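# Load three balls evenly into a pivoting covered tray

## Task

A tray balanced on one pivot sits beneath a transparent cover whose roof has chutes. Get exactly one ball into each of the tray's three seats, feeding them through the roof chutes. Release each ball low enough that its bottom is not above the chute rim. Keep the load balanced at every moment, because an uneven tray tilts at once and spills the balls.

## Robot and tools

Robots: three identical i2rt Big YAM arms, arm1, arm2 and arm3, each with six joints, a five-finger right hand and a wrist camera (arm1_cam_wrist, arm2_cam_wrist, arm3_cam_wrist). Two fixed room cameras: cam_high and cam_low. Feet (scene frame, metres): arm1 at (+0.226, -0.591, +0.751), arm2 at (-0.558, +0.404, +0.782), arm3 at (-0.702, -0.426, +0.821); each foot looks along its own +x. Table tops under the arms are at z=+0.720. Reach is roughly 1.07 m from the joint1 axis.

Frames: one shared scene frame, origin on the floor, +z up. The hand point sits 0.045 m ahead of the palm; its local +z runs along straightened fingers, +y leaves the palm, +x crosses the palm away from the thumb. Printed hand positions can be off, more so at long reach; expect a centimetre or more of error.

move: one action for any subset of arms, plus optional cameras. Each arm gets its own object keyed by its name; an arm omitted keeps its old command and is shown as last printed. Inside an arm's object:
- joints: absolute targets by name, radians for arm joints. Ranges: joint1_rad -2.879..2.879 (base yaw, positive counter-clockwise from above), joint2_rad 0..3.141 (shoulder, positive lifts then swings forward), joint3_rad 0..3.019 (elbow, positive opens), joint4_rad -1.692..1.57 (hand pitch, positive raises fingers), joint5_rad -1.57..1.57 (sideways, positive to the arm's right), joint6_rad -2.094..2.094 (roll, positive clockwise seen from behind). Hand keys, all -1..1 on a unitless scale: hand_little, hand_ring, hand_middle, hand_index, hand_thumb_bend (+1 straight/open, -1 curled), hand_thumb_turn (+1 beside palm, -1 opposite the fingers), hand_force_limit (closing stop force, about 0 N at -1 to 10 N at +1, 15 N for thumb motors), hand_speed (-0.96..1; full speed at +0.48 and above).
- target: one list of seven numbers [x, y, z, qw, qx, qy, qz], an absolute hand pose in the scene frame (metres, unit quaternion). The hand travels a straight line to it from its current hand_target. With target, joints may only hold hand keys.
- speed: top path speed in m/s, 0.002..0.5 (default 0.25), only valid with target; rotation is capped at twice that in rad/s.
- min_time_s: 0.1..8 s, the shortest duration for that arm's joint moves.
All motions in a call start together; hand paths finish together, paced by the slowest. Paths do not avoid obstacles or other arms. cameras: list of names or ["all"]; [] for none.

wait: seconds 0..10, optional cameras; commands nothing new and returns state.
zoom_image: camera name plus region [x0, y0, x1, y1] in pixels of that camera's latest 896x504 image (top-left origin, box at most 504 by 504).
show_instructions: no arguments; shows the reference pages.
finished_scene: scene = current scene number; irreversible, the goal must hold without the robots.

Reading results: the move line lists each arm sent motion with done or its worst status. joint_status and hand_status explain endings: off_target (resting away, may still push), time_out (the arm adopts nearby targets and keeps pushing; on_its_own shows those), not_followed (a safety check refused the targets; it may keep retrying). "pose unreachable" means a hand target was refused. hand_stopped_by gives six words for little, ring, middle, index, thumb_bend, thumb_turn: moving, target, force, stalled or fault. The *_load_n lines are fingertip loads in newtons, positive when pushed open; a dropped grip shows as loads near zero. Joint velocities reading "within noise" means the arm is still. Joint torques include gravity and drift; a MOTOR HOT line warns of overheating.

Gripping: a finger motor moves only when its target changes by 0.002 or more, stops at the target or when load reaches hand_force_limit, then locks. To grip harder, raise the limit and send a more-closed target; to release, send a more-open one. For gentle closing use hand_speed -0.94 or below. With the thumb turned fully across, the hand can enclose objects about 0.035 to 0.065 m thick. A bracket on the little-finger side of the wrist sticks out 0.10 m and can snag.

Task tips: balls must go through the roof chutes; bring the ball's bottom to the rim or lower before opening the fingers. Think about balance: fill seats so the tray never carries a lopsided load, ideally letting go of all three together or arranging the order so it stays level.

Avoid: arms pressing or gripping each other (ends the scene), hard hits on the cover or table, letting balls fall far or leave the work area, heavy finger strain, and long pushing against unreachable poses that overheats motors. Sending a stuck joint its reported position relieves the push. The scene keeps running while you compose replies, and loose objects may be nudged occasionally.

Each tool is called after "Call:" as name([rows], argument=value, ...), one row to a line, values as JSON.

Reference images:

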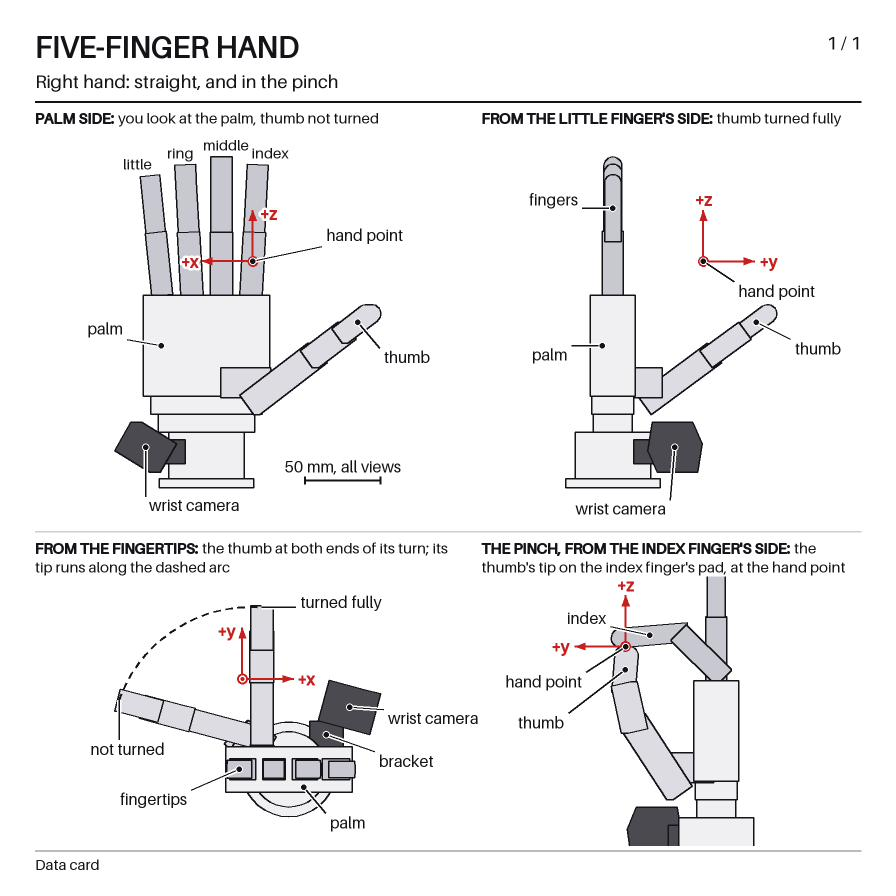

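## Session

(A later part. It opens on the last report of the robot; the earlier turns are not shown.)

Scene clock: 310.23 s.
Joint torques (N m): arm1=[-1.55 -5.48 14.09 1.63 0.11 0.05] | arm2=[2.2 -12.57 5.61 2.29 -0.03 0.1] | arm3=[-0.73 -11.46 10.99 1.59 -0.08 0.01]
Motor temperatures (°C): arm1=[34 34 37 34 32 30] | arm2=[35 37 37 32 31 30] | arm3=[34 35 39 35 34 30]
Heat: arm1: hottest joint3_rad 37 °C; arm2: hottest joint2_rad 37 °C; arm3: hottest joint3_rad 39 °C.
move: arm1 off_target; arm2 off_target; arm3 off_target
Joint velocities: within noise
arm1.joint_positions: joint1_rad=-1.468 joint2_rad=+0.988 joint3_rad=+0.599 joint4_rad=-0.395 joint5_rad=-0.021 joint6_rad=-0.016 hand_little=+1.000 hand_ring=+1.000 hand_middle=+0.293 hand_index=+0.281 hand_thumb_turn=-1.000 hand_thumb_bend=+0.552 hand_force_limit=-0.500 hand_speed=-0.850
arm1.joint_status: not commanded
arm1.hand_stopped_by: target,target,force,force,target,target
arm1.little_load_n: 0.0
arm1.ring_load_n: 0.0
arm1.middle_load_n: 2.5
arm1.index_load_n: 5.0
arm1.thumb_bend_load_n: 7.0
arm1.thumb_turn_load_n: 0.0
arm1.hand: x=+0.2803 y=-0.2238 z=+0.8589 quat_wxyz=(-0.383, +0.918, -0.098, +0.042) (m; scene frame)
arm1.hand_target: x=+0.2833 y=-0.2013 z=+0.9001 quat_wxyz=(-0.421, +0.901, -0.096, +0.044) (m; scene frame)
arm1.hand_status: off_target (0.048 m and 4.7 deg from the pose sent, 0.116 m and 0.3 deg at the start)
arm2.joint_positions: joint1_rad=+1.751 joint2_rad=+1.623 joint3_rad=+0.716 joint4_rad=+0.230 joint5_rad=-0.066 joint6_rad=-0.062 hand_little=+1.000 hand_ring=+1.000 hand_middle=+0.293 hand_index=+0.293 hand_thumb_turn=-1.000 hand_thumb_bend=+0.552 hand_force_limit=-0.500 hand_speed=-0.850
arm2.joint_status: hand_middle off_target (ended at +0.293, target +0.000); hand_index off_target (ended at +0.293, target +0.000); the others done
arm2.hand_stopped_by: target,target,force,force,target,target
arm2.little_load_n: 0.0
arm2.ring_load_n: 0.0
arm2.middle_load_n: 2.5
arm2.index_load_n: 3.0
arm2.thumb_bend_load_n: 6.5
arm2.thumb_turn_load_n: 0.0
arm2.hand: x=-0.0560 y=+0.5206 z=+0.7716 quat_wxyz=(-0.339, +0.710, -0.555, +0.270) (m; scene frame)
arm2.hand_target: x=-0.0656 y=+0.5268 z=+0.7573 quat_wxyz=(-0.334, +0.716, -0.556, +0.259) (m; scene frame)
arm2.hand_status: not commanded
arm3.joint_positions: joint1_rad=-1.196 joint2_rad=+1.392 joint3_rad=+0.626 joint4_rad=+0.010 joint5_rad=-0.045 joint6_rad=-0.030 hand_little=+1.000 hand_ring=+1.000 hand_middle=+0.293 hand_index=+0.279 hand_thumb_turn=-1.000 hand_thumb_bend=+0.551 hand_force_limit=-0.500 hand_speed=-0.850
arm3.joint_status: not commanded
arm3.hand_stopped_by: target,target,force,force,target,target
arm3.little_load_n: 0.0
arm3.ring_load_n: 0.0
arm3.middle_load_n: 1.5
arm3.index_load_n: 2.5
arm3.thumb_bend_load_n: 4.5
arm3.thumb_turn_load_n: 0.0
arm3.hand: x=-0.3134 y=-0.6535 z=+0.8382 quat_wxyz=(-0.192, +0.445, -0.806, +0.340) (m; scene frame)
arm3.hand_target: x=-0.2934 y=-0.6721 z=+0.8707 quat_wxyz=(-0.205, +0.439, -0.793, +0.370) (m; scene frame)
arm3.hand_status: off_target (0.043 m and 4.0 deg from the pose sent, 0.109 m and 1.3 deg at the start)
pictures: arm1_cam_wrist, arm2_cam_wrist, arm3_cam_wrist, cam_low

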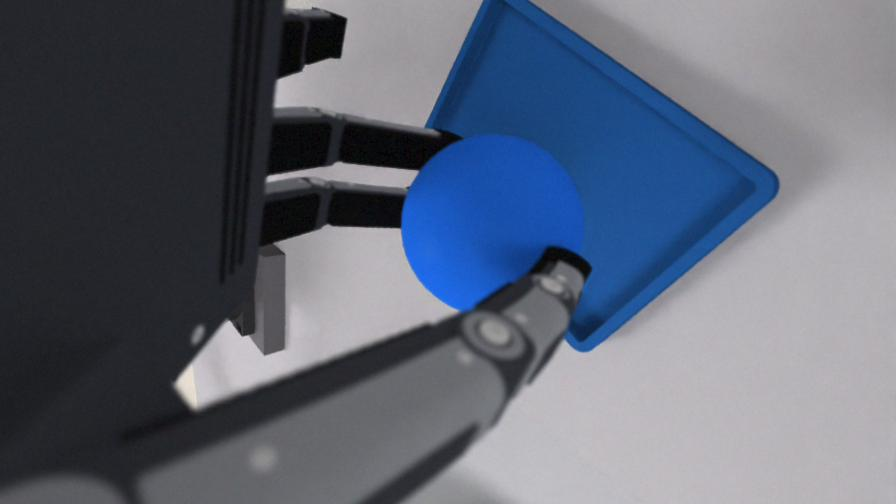

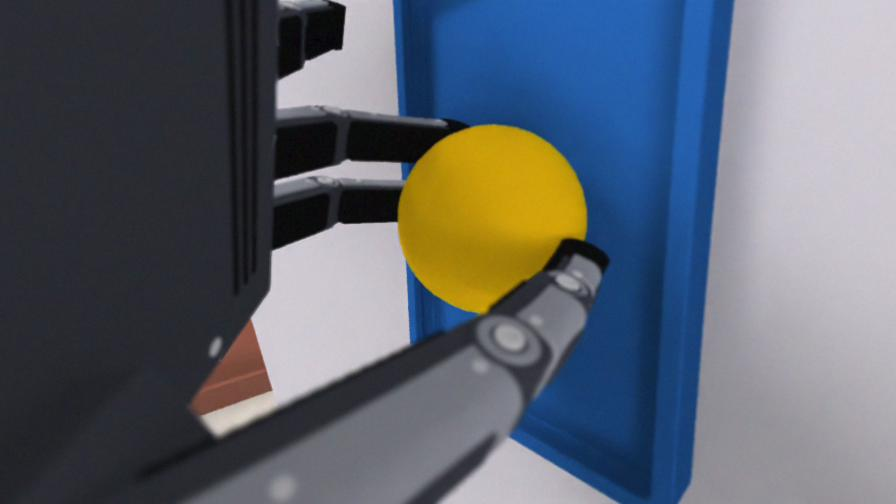

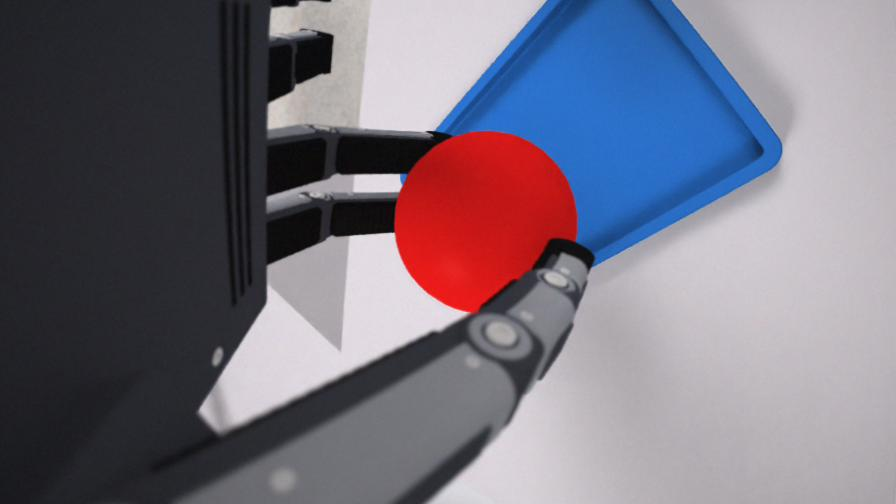

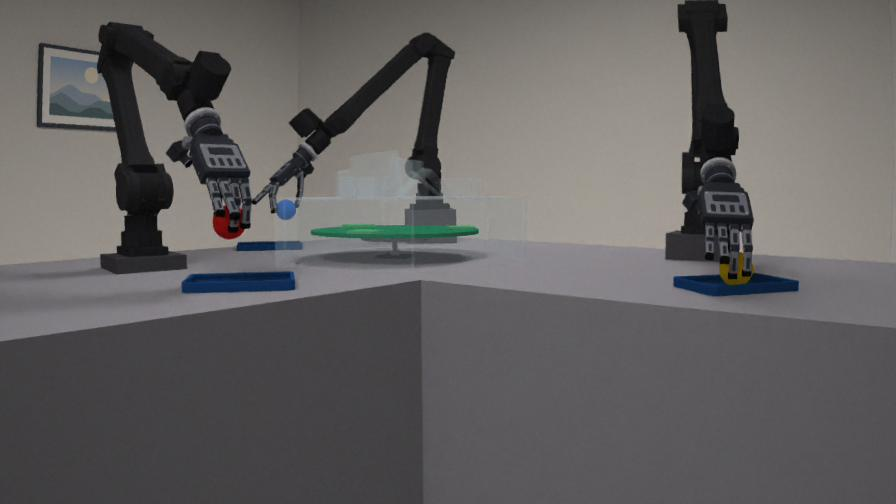

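Call:
move(arm1={"target": [0.27, -0.2192, 1.13, 0.4203, -0.9012, 0.0955, -0.0446], "speed": 0.15}, arm2={"target": [-0.0956, 0.5168, 1.11, 0.3337, -0.7156, 0.5561, -0.2593], "speed": 0.15}, arm3={"target": [-0.302, -0.663, 1.1, 0.2049, -0.4394, 0.7927, -0.3696], "speed": 0.15}, cameras=["arm1_cam_wrist", "arm2_cam_wrist", "arm3_cam_wrist", "cam_low"])

Scene clock: 324.70 s.
Joint torques (N m): arm1=[-1.49 -3.08 15.08 1.57 0.24 0.1] | arm2=[1.08 -11.87 15.08 1.4 -0.18 0.01] | arm3=[-0.21 -9.29 14.34 1.76 0.1 0.04]
Motor temperatures (°C): arm1=[34 34 39 34 32 30] | arm2=[35 37 37 32 31 30] | arm3=[34 35 42 35 34 30]
Heat: arm1: hottest joint3_rad 39 °C; arm2: hottest joint2_rad 37 °C; arm3: hottest joint3_rad 42 °C.
move: arm1 off_target; arm2 off_target; arm3 off_target
Joint velocities: within noise
arm1.joint_positions: joint1_rad=-1.442 joint2_rad=+0.910 joint3_rad=+1.177 joint4_rad=-1.028 joint5_rad=-0.003 joint6_rad=-0.003 hand_little=+1.000 hand_ring=+1.000 hand_middle=+0.293 hand_index=+0.281 hand_thumb_turn=-1.000 hand_thumb_bend=+0.552 hand_force_limit=-0.500 hand_speed=-0.850
arm1.joint_status: not commanded
arm1.hand_stopped_by: target,target,force,force,target,target
arm1.little_load_n: 0.0
arm1.ring_load_n: 0.0
arm1.middle_load_n: 2.5
arm1.index_load_n: 5.0
arm1.thumb_bend_load_n: 6.5
arm1.thumb_turn_load_n: 0.0
arm1.hand: x=+0.2711 y=-0.2294 z=+1.0951 quat_wxyz=(-0.393, +0.914, -0.095, +0.044) (m; scene frame)
arm1.hand_target: x=+0.2698 y=-0.2209 z=+1.1295 quat_wxyz=(-0.421, +0.901, -0.095, +0.044) (m; scene frame)
arm1.hand_status: off_target (0.036 m and 3.5 deg from the pose sent, 0.271 m and 4.7 deg at the start)
arm2.joint_positions: joint1_rad=+1.751 joint2_rad=+1.160 joint3_rad=+1.188 joint4_rad=-0.806 joint5_rad=-0.072 joint6_rad=-0.061 hand_little=+1.000 hand_ring=+1.000 hand_middle=+0.293 hand_index=+0.293 hand_thumb_turn=-1.000 hand_thumb_bend=+0.552 hand_force_limit=-0.500 hand_speed=-0.850
arm2.joint_status: not commanded
arm2.hand_stopped_by: target,target,force,force,target,target
arm2.little_load_n: 0.0
arm2.ring_load_n: 0.0
arm2.middle_load_n: 3.0
arm2.index_load_n: 3.0
arm2.thumb_bend_load_n: 7.0
arm2.thumb_turn_load_n: 0.5
arm2.hand: x=-0.1085 y=+0.5140 z=+1.0672 quat_wxyz=(-0.308, +0.726, -0.568, +0.236) (m; scene frame)
arm2.hand_target: x=-0.0979 y=+0.5164 z=+1.1097 quat_wxyz=(-0.334, +0.715, -0.556, +0.260) (m; scene frame)
arm2.hand_status: off_target (0.045 m and 4.4 deg from the pose sent, 0.341 m and 1.5 deg at the start)
arm3.joint_positions: joint1_rad=-1.196 joint2_rad=+1.112 joint3_rad=+1.030 joint4_rad=-0.687 joint5_rad=-0.045 joint6_rad=-0.030 hand_little=+1.000 hand_ring=+1.000 hand_middle=+0.293 hand_index=+0.279 hand_thumb_turn=-1.000 hand_thumb_bend=+0.551 hand_force_limit=-0.500 hand_speed=-0.850
arm3.joint_status: not commanded
arm3.hand_stopped_by: target,target,force,force,target,target
arm3.little_load_n: 0.0
arm3.ring_load_n: 0.0
arm3.middle_load_n: 1.5
arm3.index_load_n: 3.0
arm3.thumb_bend_load_n: 5.0
arm3.thumb_turn_load_n: 0.0
arm3.hand: x=-0.3140 y=-0.6524 z=+1.0549 quat_wxyz=(-0.190, +0.446, -0.808, +0.335) (m; scene frame)
arm3.hand_target: x=-0.3040 y=-0.6616 z=+1.0997 quat_wxyz=(-0.205, +0.439, -0.793, +0.370) (m; scene frame)
arm3.hand_status: off_target (0.048 m and 4.7 deg from the pose sent, 0.262 m and 4.0 deg at the start)
pictures: arm1_cam_wrist, arm2_cam_wrist, arm3_cam_wrist, cam_low

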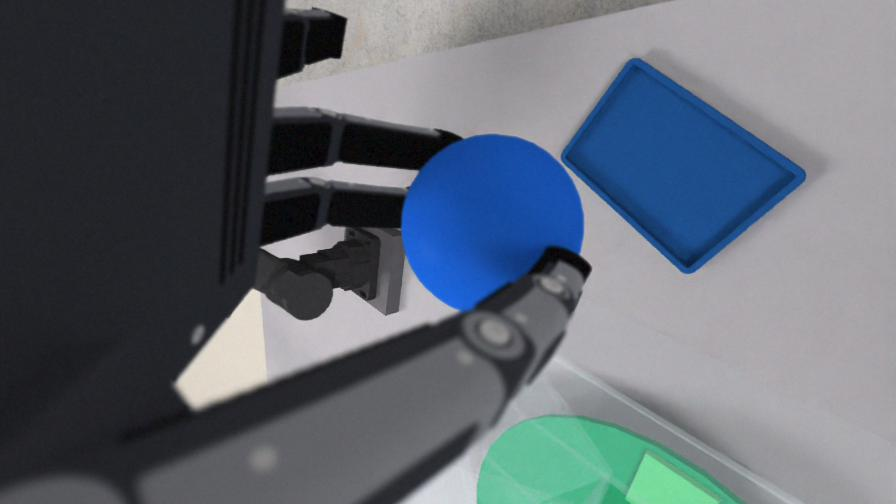

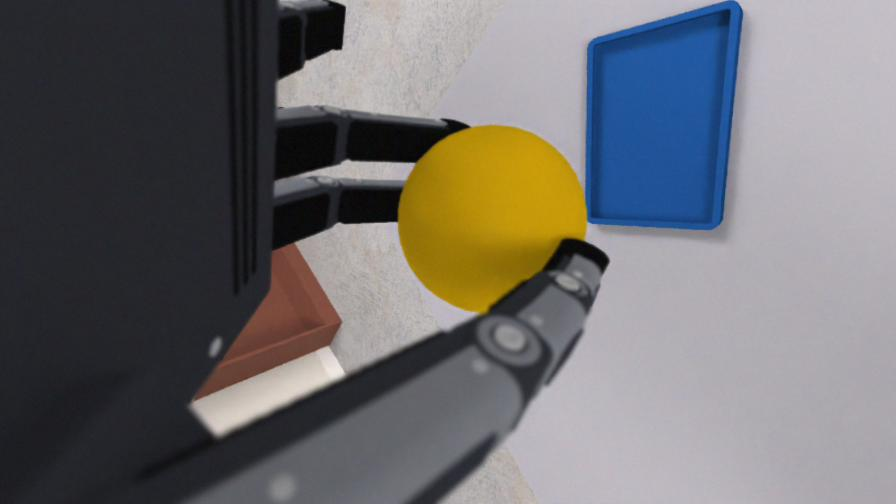

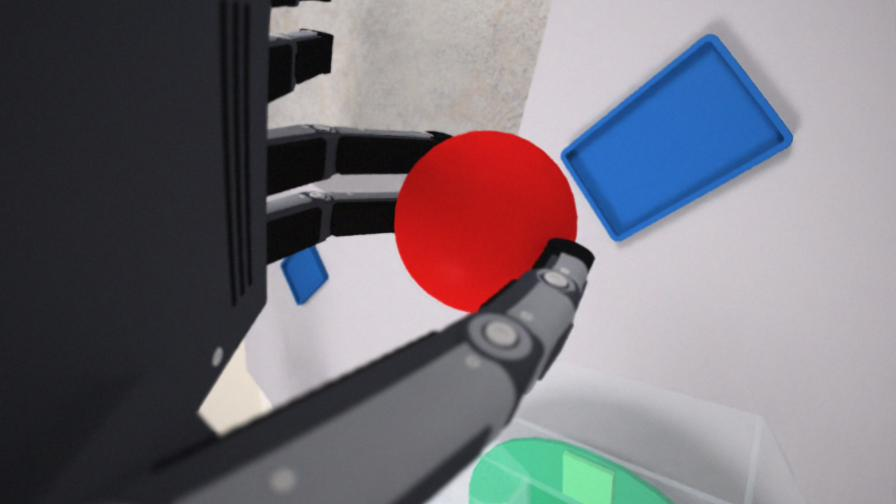

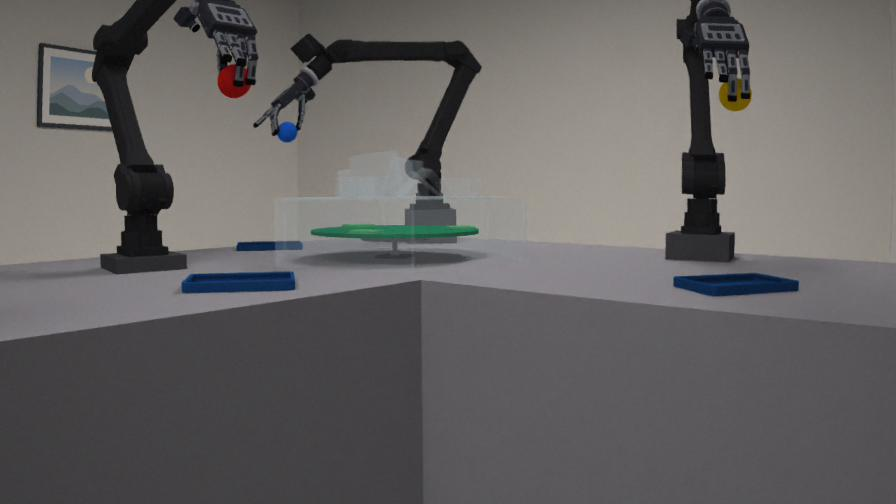

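Call:
move(arm1={"joints": {"joint1_rad": -0.492}, "min_time_s": 3}, arm2={"joints": {"joint1_rad": 0.372}, "min_time_s": 4}, arm3={"joints": {"joint1_rad": -0.497}, "min_time_s": 3}, cameras=["cam_high"])

Call:
move(arm1={"target": [-0.1103, -0.2355, 1.0815, 0.3945, -0.8461, -0.3248, 0.1515], "speed": 0.1}, arm2={"target": [-0.3531, -0.1385, 1.09, 0.0734, -0.1574, 0.8926, -0.4162], "speed": 0.1}, arm3={"target": [-0.2997, -0.3811, 1.075, 0.3116, -0.6682, 0.6123, -0.2855], "speed": 0.1}, cameras=["all"])

Scene clock: 338.07 s.
Joint torques (N m): arm1=[-1.32 -2.43 15.12 1.62 0.21 0.12] | arm2=[0.03 -12.04 15.12 1.4 -0.17 0.02] | arm3=[0.79 -9.23 14.34 1.73 0.08 0.04]
Motor temperatures (°C): arm1=[33 34 40 34 32 30] | arm2=[35 37 42 32 31 30] | arm3=[34 35 47 35 34 30]
Heat: arm1: hottest joint3_rad 40 °C; arm2: hottest joint3_rad 42 °C; arm3: hottest joint3_rad 47 °C.
move: arm1 done; arm2 done; arm3 done
Joint velocities: within noise
arm1.joint_positions: joint1_rad=-0.499 joint2_rad=+0.910 joint3_rad=+1.177 joint4_rad=-1.028 joint5_rad=-0.001 joint6_rad=-0.002 hand_little=+1.000 hand_ring=+1.000 hand_middle=+0.293 hand_index=+0.281 hand_thumb_turn=-1.000 hand_thumb_bend=+0.552 hand_force_limit=-0.500 hand_speed=-0.850
arm1.joint_status: all done
arm1.hand_stopped_by: target,target,force,force,target,target
arm1.little_load_n: 0.0
arm1.ring_load_n: 0.0
arm1.middle_load_n: 2.5
arm1.index_load_n: 5.5
arm1.thumb_bend_load_n: 7.0
arm1.thumb_turn_load_n: 0.0
arm1.hand: x=-0.0416 y=-0.3406 z=+1.0931 quat_wxyz=(-0.368, +0.858, +0.330, -0.138) (m; scene frame)
arm1.hand_target: x=-0.0494 y=-0.3366 z=+1.1274 quat_wxyz=(-0.393, +0.847, +0.325, -0.151) (m; scene frame)
arm1.hand_status: not commanded
arm2.joint_positions: joint1_rad=+0.382 joint2_rad=+1.160 joint3_rad=+1.188 joint4_rad=-0.806 joint5_rad=-0.073 joint6_rad=-0.061 hand_little=+1.000 hand_ring=+1.000 hand_middle=+0.293 hand_index=+0.293 hand_thumb_turn=-1.000 hand_thumb_bend=+0.552 hand_force_limit=-0.500 hand_speed=-0.850
arm2.joint_status: all done
arm2.hand_stopped_by: target,target,force,force,target,target
arm2.little_load_n: 0.0
arm2.ring_load_n: 0.0
arm2.middle_load_n: 3.0
arm2.index_load_n: 3.5
arm2.thumb_bend_load_n: 6.5
arm2.thumb_turn_load_n: 0.5
arm2.hand: x=-0.3600 y=-0.0134 z=+1.0673 quat_wxyz=(-0.090, +0.204, -0.899, +0.377) (m; scene frame)
arm2.hand_target: x=-0.3604 y=-0.0257 z=+1.1098 quat_wxyz=(-0.093, +0.198, -0.884, +0.413) (m; scene frame)
arm2.hand_status: not commanded
arm3.joint_positions: joint1_rad=-0.502 joint2_rad=+1.112 joint3_rad=+1.030 joint4_rad=-0.687 joint5_rad=-0.044 joint6_rad=-0.030 hand_little=+1.000 hand_ring=+1.000 hand_middle=+0.293 hand_index=+0.279 hand_thumb_turn=-1.000 hand_thumb_bend=+0.551 hand_force_limit=-0.500 hand_speed=-0.850
arm3.joint_status: all done
arm3.hand_stopped_by: target,target,force,force,target,target
arm3.little_load_n: -0.5
arm3.ring_load_n: 0.0
arm3.middle_load_n: 1.5
arm3.index_load_n: 3.0
arm3.thumb_bend_load_n: 5.0
arm3.thumb_turn_load_n: 0.0
arm3.hand: x=-0.2591 y=-0.3540 z=+1.0558 quat_wxyz=(-0.295, +0.693, -0.609, +0.248) (m; scene frame)
arm3.hand_target: x=-0.2462 y=-0.3509 z=+1.1006 quat_wxyz=(-0.323, +0.684, -0.594, +0.274) (m; scene frame)
arm3.hand_status: not commanded
pictures: cam_high

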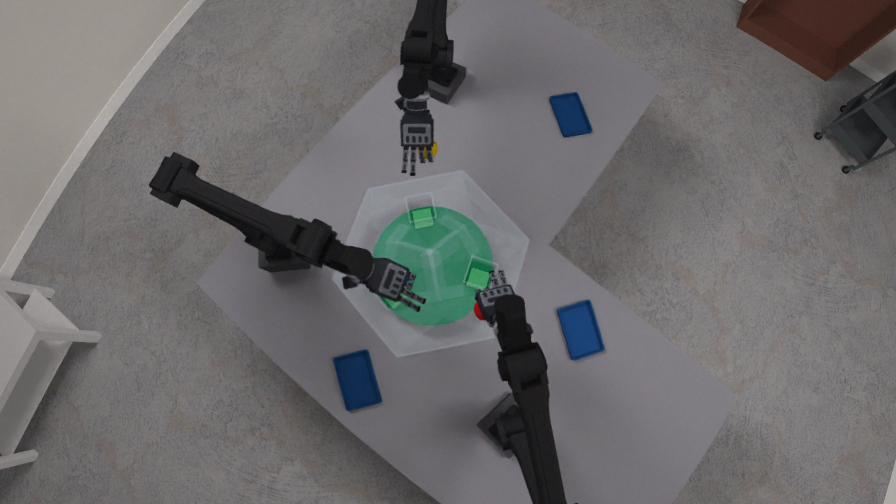

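Scene clock: 340.23 s.
Joint torques (N m): arm1=[-2.61 -6.71 15.65 2.91 -0.02 -0.07] | arm2=[-0.21 -13.8 15.28 2.37 -0.04 0.15] | arm3=[-0.62 -7 9.02 2.06 0.12 0.01]
Motor temperatures (°C): arm1=[33 34 41 34 32 30] | arm2=[35 37 42 32 31 30] | arm3=[34 35 47 35 34 30]
Heat: arm1: hottest joint3_rad 41 °C; arm2: hottest joint3_rad 42 °C; arm3: hottest joint3_rad 47 °C.
move: arm1 off_target; arm2 off_target; arm3 done
Joint velocities: within noise
arm1.joint_positions: joint1_rad=-0.545 joint2_rad=+1.172 joint3_rad=+1.218 joint4_rad=-0.836 joint5_rad=-0.043 joint6_rad=-0.027 hand_little=+1.000 hand_ring=+1.000 hand_middle=+0.293 hand_index=+0.281 hand_thumb_turn=-1.000 hand_thumb_bend=+0.552 hand_force_limit=-0.500 hand_speed=-0.850
arm1.joint_status: not commanded
arm1.hand_stopped_by: target,target,force,force,target,target
arm1.little_load_n: 0.0
arm1.ring_load_n: 0.0
arm1.middle_load_n: 2.5
arm1.index_load_n: 5.5
arm1.thumb_bend_load_n: 7.0
arm1.thumb_turn_load_n: 0.0
arm1.hand: x=-0.0971 y=-0.2557 z=+1.0407 quat_wxyz=(-0.354, +0.864, +0.330, -0.139) (m; scene frame)
arm1.hand_target: x=-0.1080 y=-0.2380 z=+1.0815 quat_wxyz=(-0.395, +0.846, +0.325, -0.151) (m; scene frame)
arm1.hand_status: off_target (0.047 m and 5.3 deg from the pose sent, 0.126 m and 3.8 deg at the start)
arm2.joint_positions: joint1_rad=+0.342 joint2_rad=+1.397 joint3_rad=+1.369 joint4_rad=-0.746 joint5_rad=-0.040 joint6_rad=-0.044 hand_little=+1.000 hand_ring=+1.000 hand_middle=+0.293 hand_index=+0.293 hand_thumb_turn=-1.000 hand_thumb_bend=+0.552 hand_force_limit=-0.500 hand_speed=-0.850
arm2.joint_status: not commanded
arm2.hand_stopped_by: target,target,force,force,target,target
arm2.little_load_n: -0.5
arm2.ring_load_n: 0.0
arm2.middle_load_n: 2.5
arm2.index_load_n: 3.5
arm2.thumb_bend_load_n: 6.5
arm2.thumb_turn_load_n: 0.5
arm2.hand: x=-0.3539 y=-0.1107 z=+1.0562 quat_wxyz=(-0.070, +0.171, -0.905, +0.382) (m; scene frame)
arm2.hand_target: x=-0.3543 y=-0.1356 z=+1.0903 quat_wxyz=(-0.073, +0.158, -0.892, +0.417) (m; scene frame)
arm2.hand_status: off_target (0.044 m and 4.5 deg from the pose sent, 0.127 m and 7.2 deg at the start)
arm3.joint_positions: joint1_rad=-0.550 joint2_rad=+0.957 joint3_rad=+0.938 joint4_rad=-0.687 joint5_rad=-0.044 joint6_rad=-0.036 hand_little=+1.000 hand_ring=+1.000 hand_middle=+0.293 hand_index=+0.279 hand_thumb_turn=-1.000 hand_thumb_bend=+0.551 hand_force_limit=-0.500 hand_speed=-0.850
arm3.joint_status: not commanded
arm3.hand_stopped_by: target,target,force,force,target,target
arm3.little_load_n: 0.0
arm3.ring_load_n: 0.0
arm3.middle_load_n: 1.5
arm3.index_load_n: 3.0
arm3.thumb_bend_load_n: 5.0
arm3.thumb_turn_load_n: 0.0
arm3.hand: x=-0.2964 y=-0.3768 z=+1.0689 quat_wxyz=(-0.308, +0.671, -0.615, +0.277) (m; scene frame)
arm3.hand_target: x=-0.2997 y=-0.3810 z=+1.0749 quat_wxyz=(-0.312, +0.668, -0.612, +0.285) (m; scene frame)
arm3.hand_status: done (0.008 m and 1.1 deg from the pose sent, 0.052 m and 5.4 deg at the start)
pictures: arm1_cam_wrist, arm2_cam_wrist, arm3_cam_wrist, cam_high, cam_low

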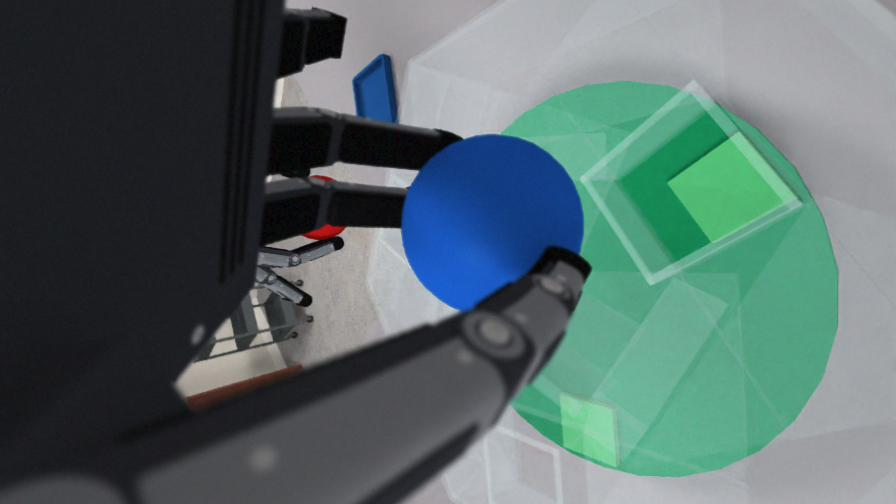

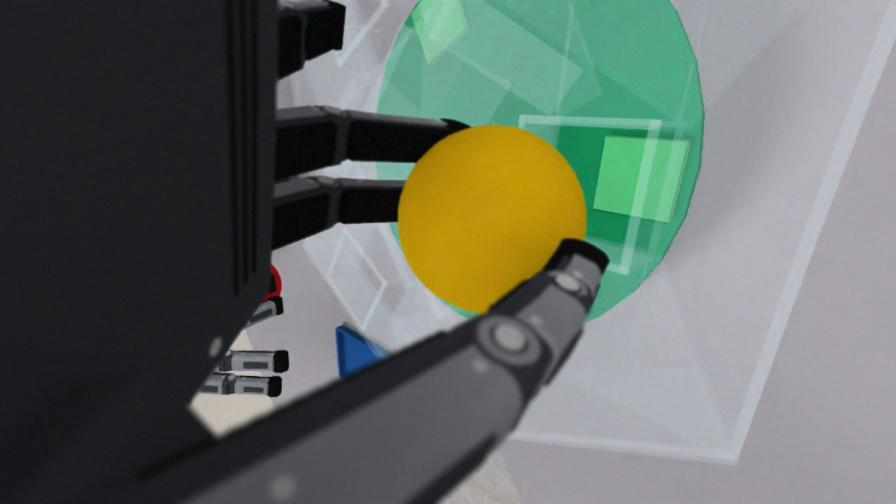

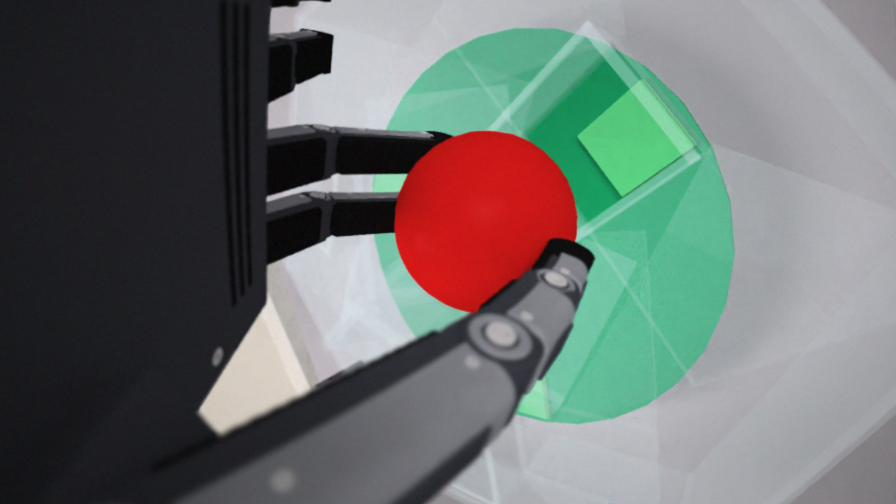

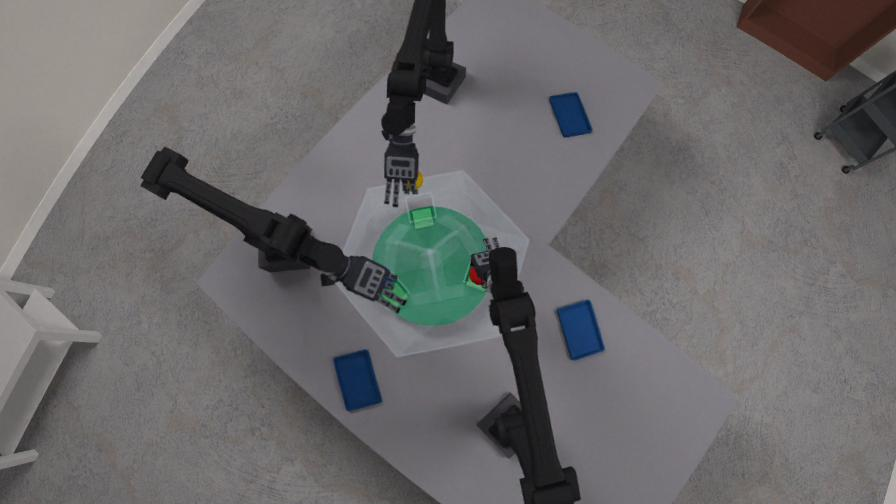

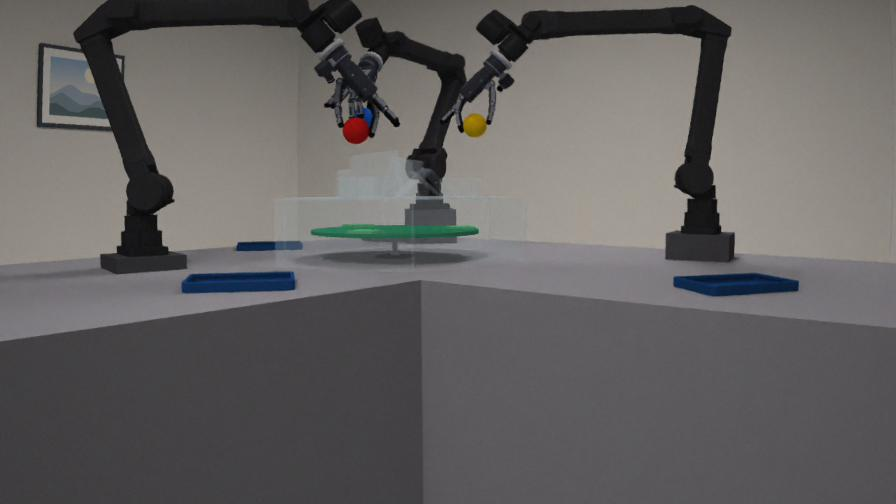

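Call:
move(arm1={"target": [-0.1024, -0.2268, 0.9975, 0.3945, -0.8461, -0.3248, 0.1515], "speed": 0.07}, arm2={"target": [-0.3295, -0.1326, 0.99, 0.0734, -0.1574, 0.8926, -0.4162], "speed": 0.07}, arm3={"target": [-0.3058, -0.3855, 0.972, 0.3116, -0.6682, 0.6123, -0.2855], "speed": 0.07}, cameras=["all"])

Scene clock: 373.50 s.
Joint torques (N m): arm1=[-2.43 -6.48 9.59 2.8 -0.01 -0.12] | arm2=[2.32 -14.15 9.18 2.54 -0.02 0.13] | arm3=[-0.62 -3.72 8.84 3.21 -0.13 0.01]
Motor temperatures (°C): arm1=[33 34 49 34 32 30] | arm2=[35 36 47 32 31 30] | arm3=[34 35 43 35 34 30]
Heat: arm1: hottest joint3_rad 49 °C; arm2: hottest joint3_rad 47 °C; arm3: hottest joint3_rad 43 °C.
move: arm1 done; arm2 off_target; arm3 done
Joint velocities: within noise
arm1.joint_positions: joint1_rad=-0.574 joint2_rad=+1.185 joint3_rad=+1.078 joint4_rad=-0.615 joint5_rad=-0.066 joint6_rad=-0.046 hand_little=+1.000 hand_ring=+1.000 hand_middle=+0.293 hand_index=+0.281 hand_thumb_turn=-1.000 hand_thumb_bend=+0.552 hand_force_limit=-0.500 hand_speed=-0.850
arm1.joint_status: not commanded
arm1.hand_stopped_by: target,target,force,force,target,target
arm1.little_load_n: 0.0
arm1.ring_load_n: 0.0
arm1.middle_load_n: 2.5
arm1.index_load_n: 5.5
arm1.thumb_bend_load_n: 7.0
arm1.thumb_turn_load_n: 0.0
arm1.hand: x=-0.1004 y=-0.2345 z=+0.9940 quat_wxyz=(-0.384, +0.851, +0.326, -0.149) (m; scene frame)
arm1.hand_target: x=-0.1022 y=-0.2269 z=+0.9975 quat_wxyz=(-0.394, +0.846, +0.325, -0.151) (m; scene frame)
arm1.hand_status: done (0.009 m and 1.4 deg from the pose sent, 0.052 m and 5.3 deg at the start)
arm2.joint_positions: joint1_rad=+0.364 joint2_rad=+1.436 joint3_rad=+1.224 joint4_rad=-0.488 joint5_rad=+0.000 joint6_rad=-0.011 hand_little=+1.000 hand_ring=+1.000 hand_middle=+0.293 hand_index=+0.293 hand_thumb_turn=-1.000 hand_thumb_bend=+0.552 hand_force_limit=-0.500 hand_speed=-0.850
arm2.joint_status: not commanded
arm2.hand_stopped_by: target,target,force,force,target,target
arm2.little_load_n: 0.0
arm2.ring_load_n: 0.0
arm2.middle_load_n: 2.5
arm2.index_load_n: 3.5
arm2.thumb_bend_load_n: 6.5
arm2.thumb_turn_load_n: 0.0
arm2.hand: x=-0.3395 y=-0.1316 z=+0.9974 quat_wxyz=(-0.068, +0.156, -0.893, +0.416) (m; scene frame)
arm2.hand_target: x=-0.3296 y=-0.1322 z=+0.9899 quat_wxyz=(-0.073, +0.158, -0.893, +0.416) (m; scene frame)
arm2.hand_status: off_target (0.013 m and 0.6 deg from the pose sent, 0.074 m and 4.5 deg at the start)
arm3.joint_positions: joint1_rad=-0.567 joint2_rad=+0.955 joint3_rad=+0.681 joint4_rad=-0.428 joint5_rad=-0.052 joint6_rad=-0.047 hand_little=+1.000 hand_ring=+1.000 hand_middle=+0.293 hand_index=+0.279 hand_thumb_turn=-1.000 hand_thumb_bend=+0.551 hand_force_limit=-0.500 hand_speed=-0.850
arm3.joint_status: not commanded
arm3.hand_stopped_by: target,target,force,force,target,target
arm3.little_load_n: 0.0
arm3.ring_load_n: 0.0
arm3.middle_load_n: 1.5
arm3.index_load_n: 3.0
arm3.thumb_bend_load_n: 5.0
arm3.thumb_turn_load_n: 0.0
arm3.hand: x=-0.3112 y=-0.3827 z=+0.9730 quat_wxyz=(-0.308, +0.670, -0.615, +0.280) (m; scene frame)
arm3.hand_target: x=-0.3060 y=-0.3856 z=+0.9721 quat_wxyz=(-0.311, +0.668, -0.612, +0.286) (m; scene frame)
arm3.hand_status: done (0.006 m and 0.8 deg from the pose sent, 0.098 m and 1.1 deg at the start)
pictures: arm1_cam_wrist, arm2_cam_wrist, arm3_cam_wrist, cam_high, cam_low

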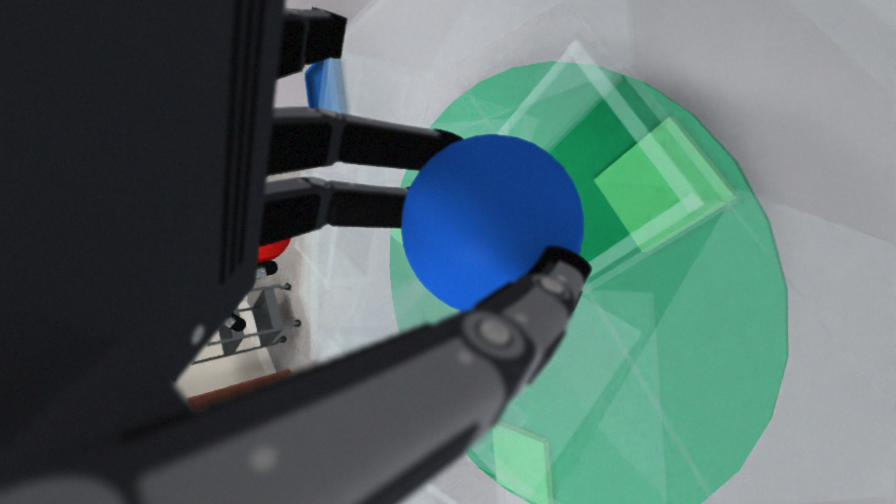

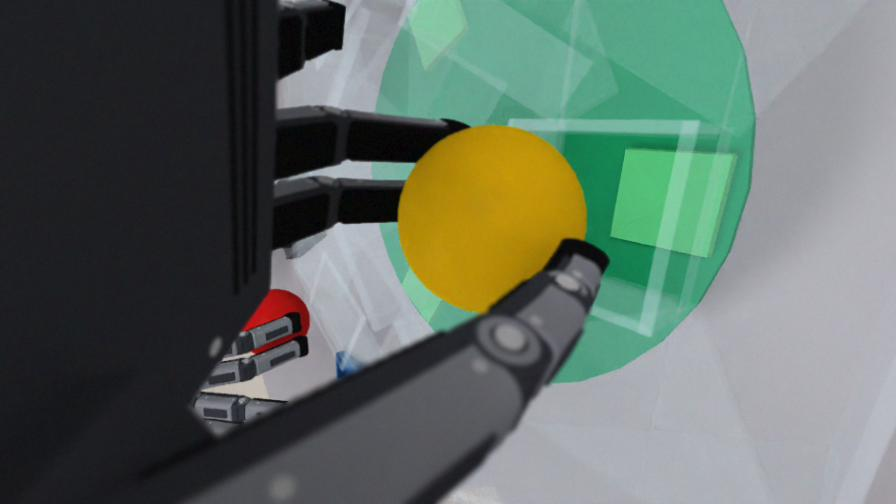

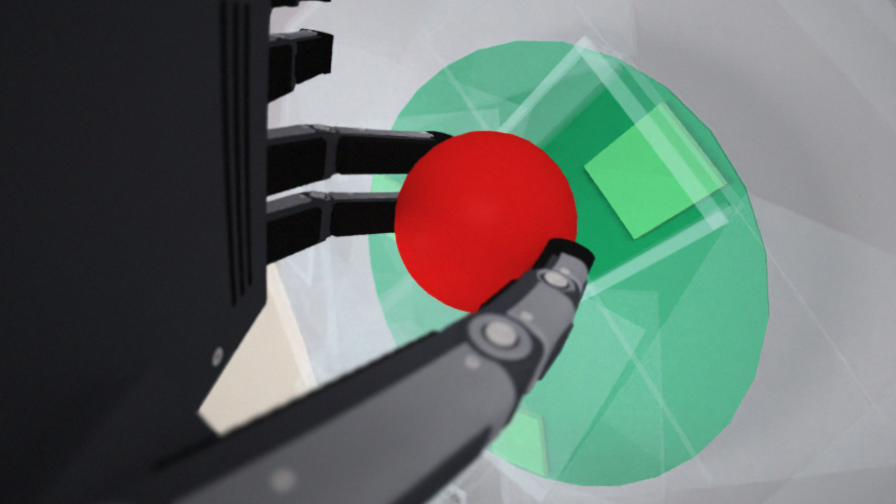

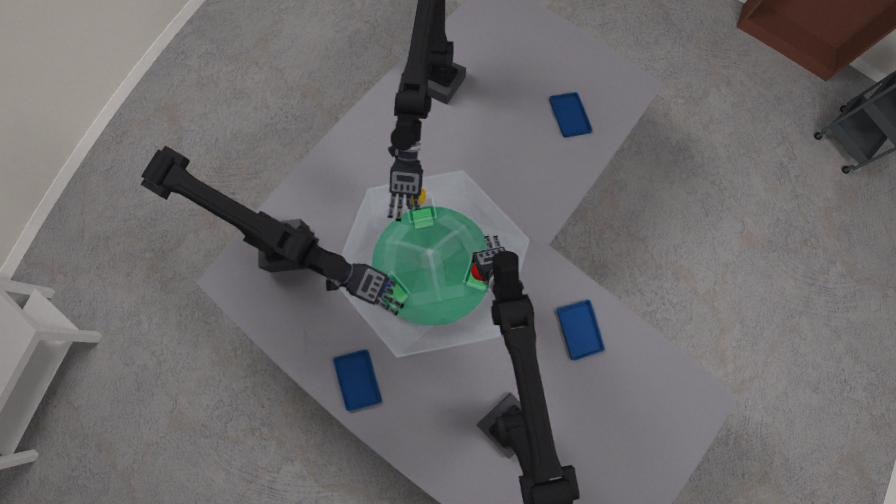

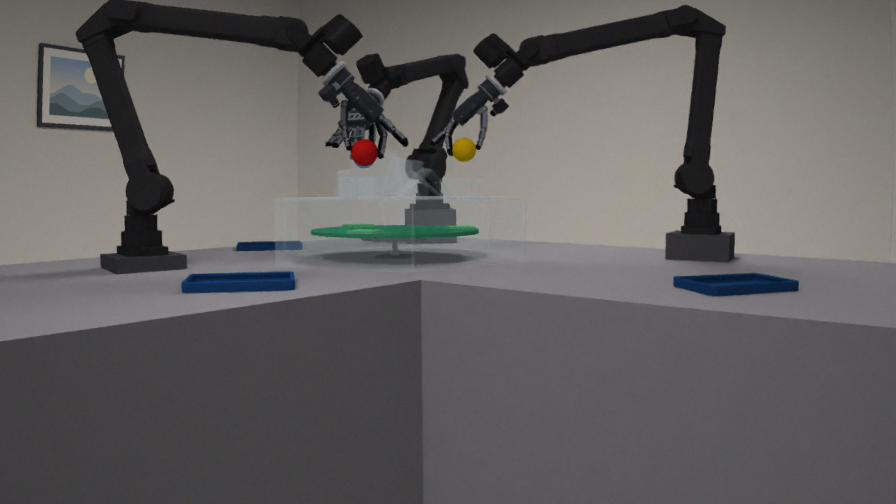

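Call:
zoom_image(camera="arm1_cam_wrist", region=[480, 20, 760, 320])

Call:
zoom_image(camera="arm2_cam_wrist", region=[480, 80, 760, 380])

Call:
zoom_image(camera="arm3_cam_wrist", region=[480, 20, 760, 320])

Call:
zoom_image(camera="cam_low", region=[300, 100, 520, 220])

Scaled by 1.680 from the camera's 896x504 image, which has a finer 1280x720 frame.

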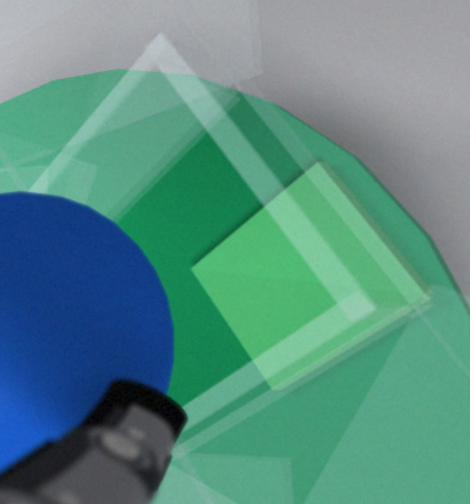

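Scaled by 1.680 from the camera's 896x504 image, which has a finer 1280x720 frame.

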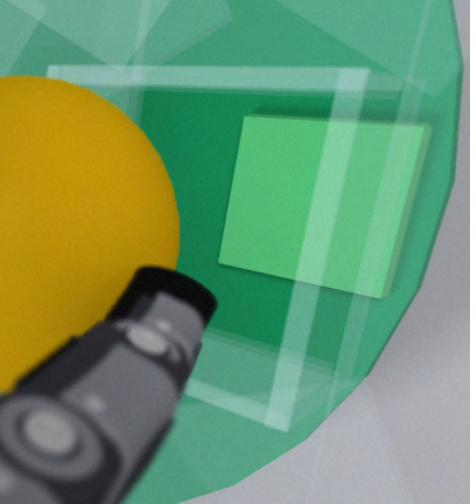

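Scaled by 1.680 from the camera's 896x504 image, which has a finer 1280x720 frame.

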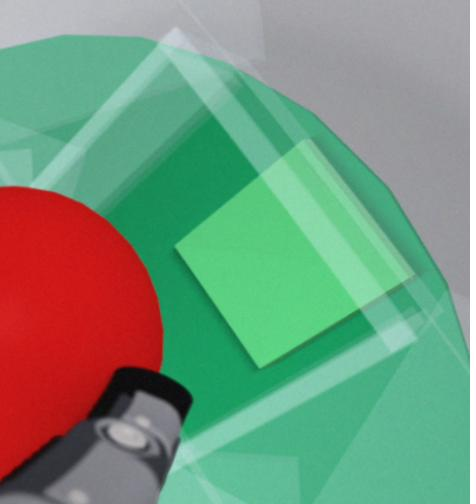

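Scaled by 2.291 from the camera's 896x504 image, which has a finer 1280x720 frame.

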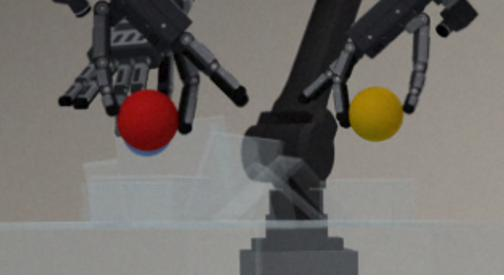

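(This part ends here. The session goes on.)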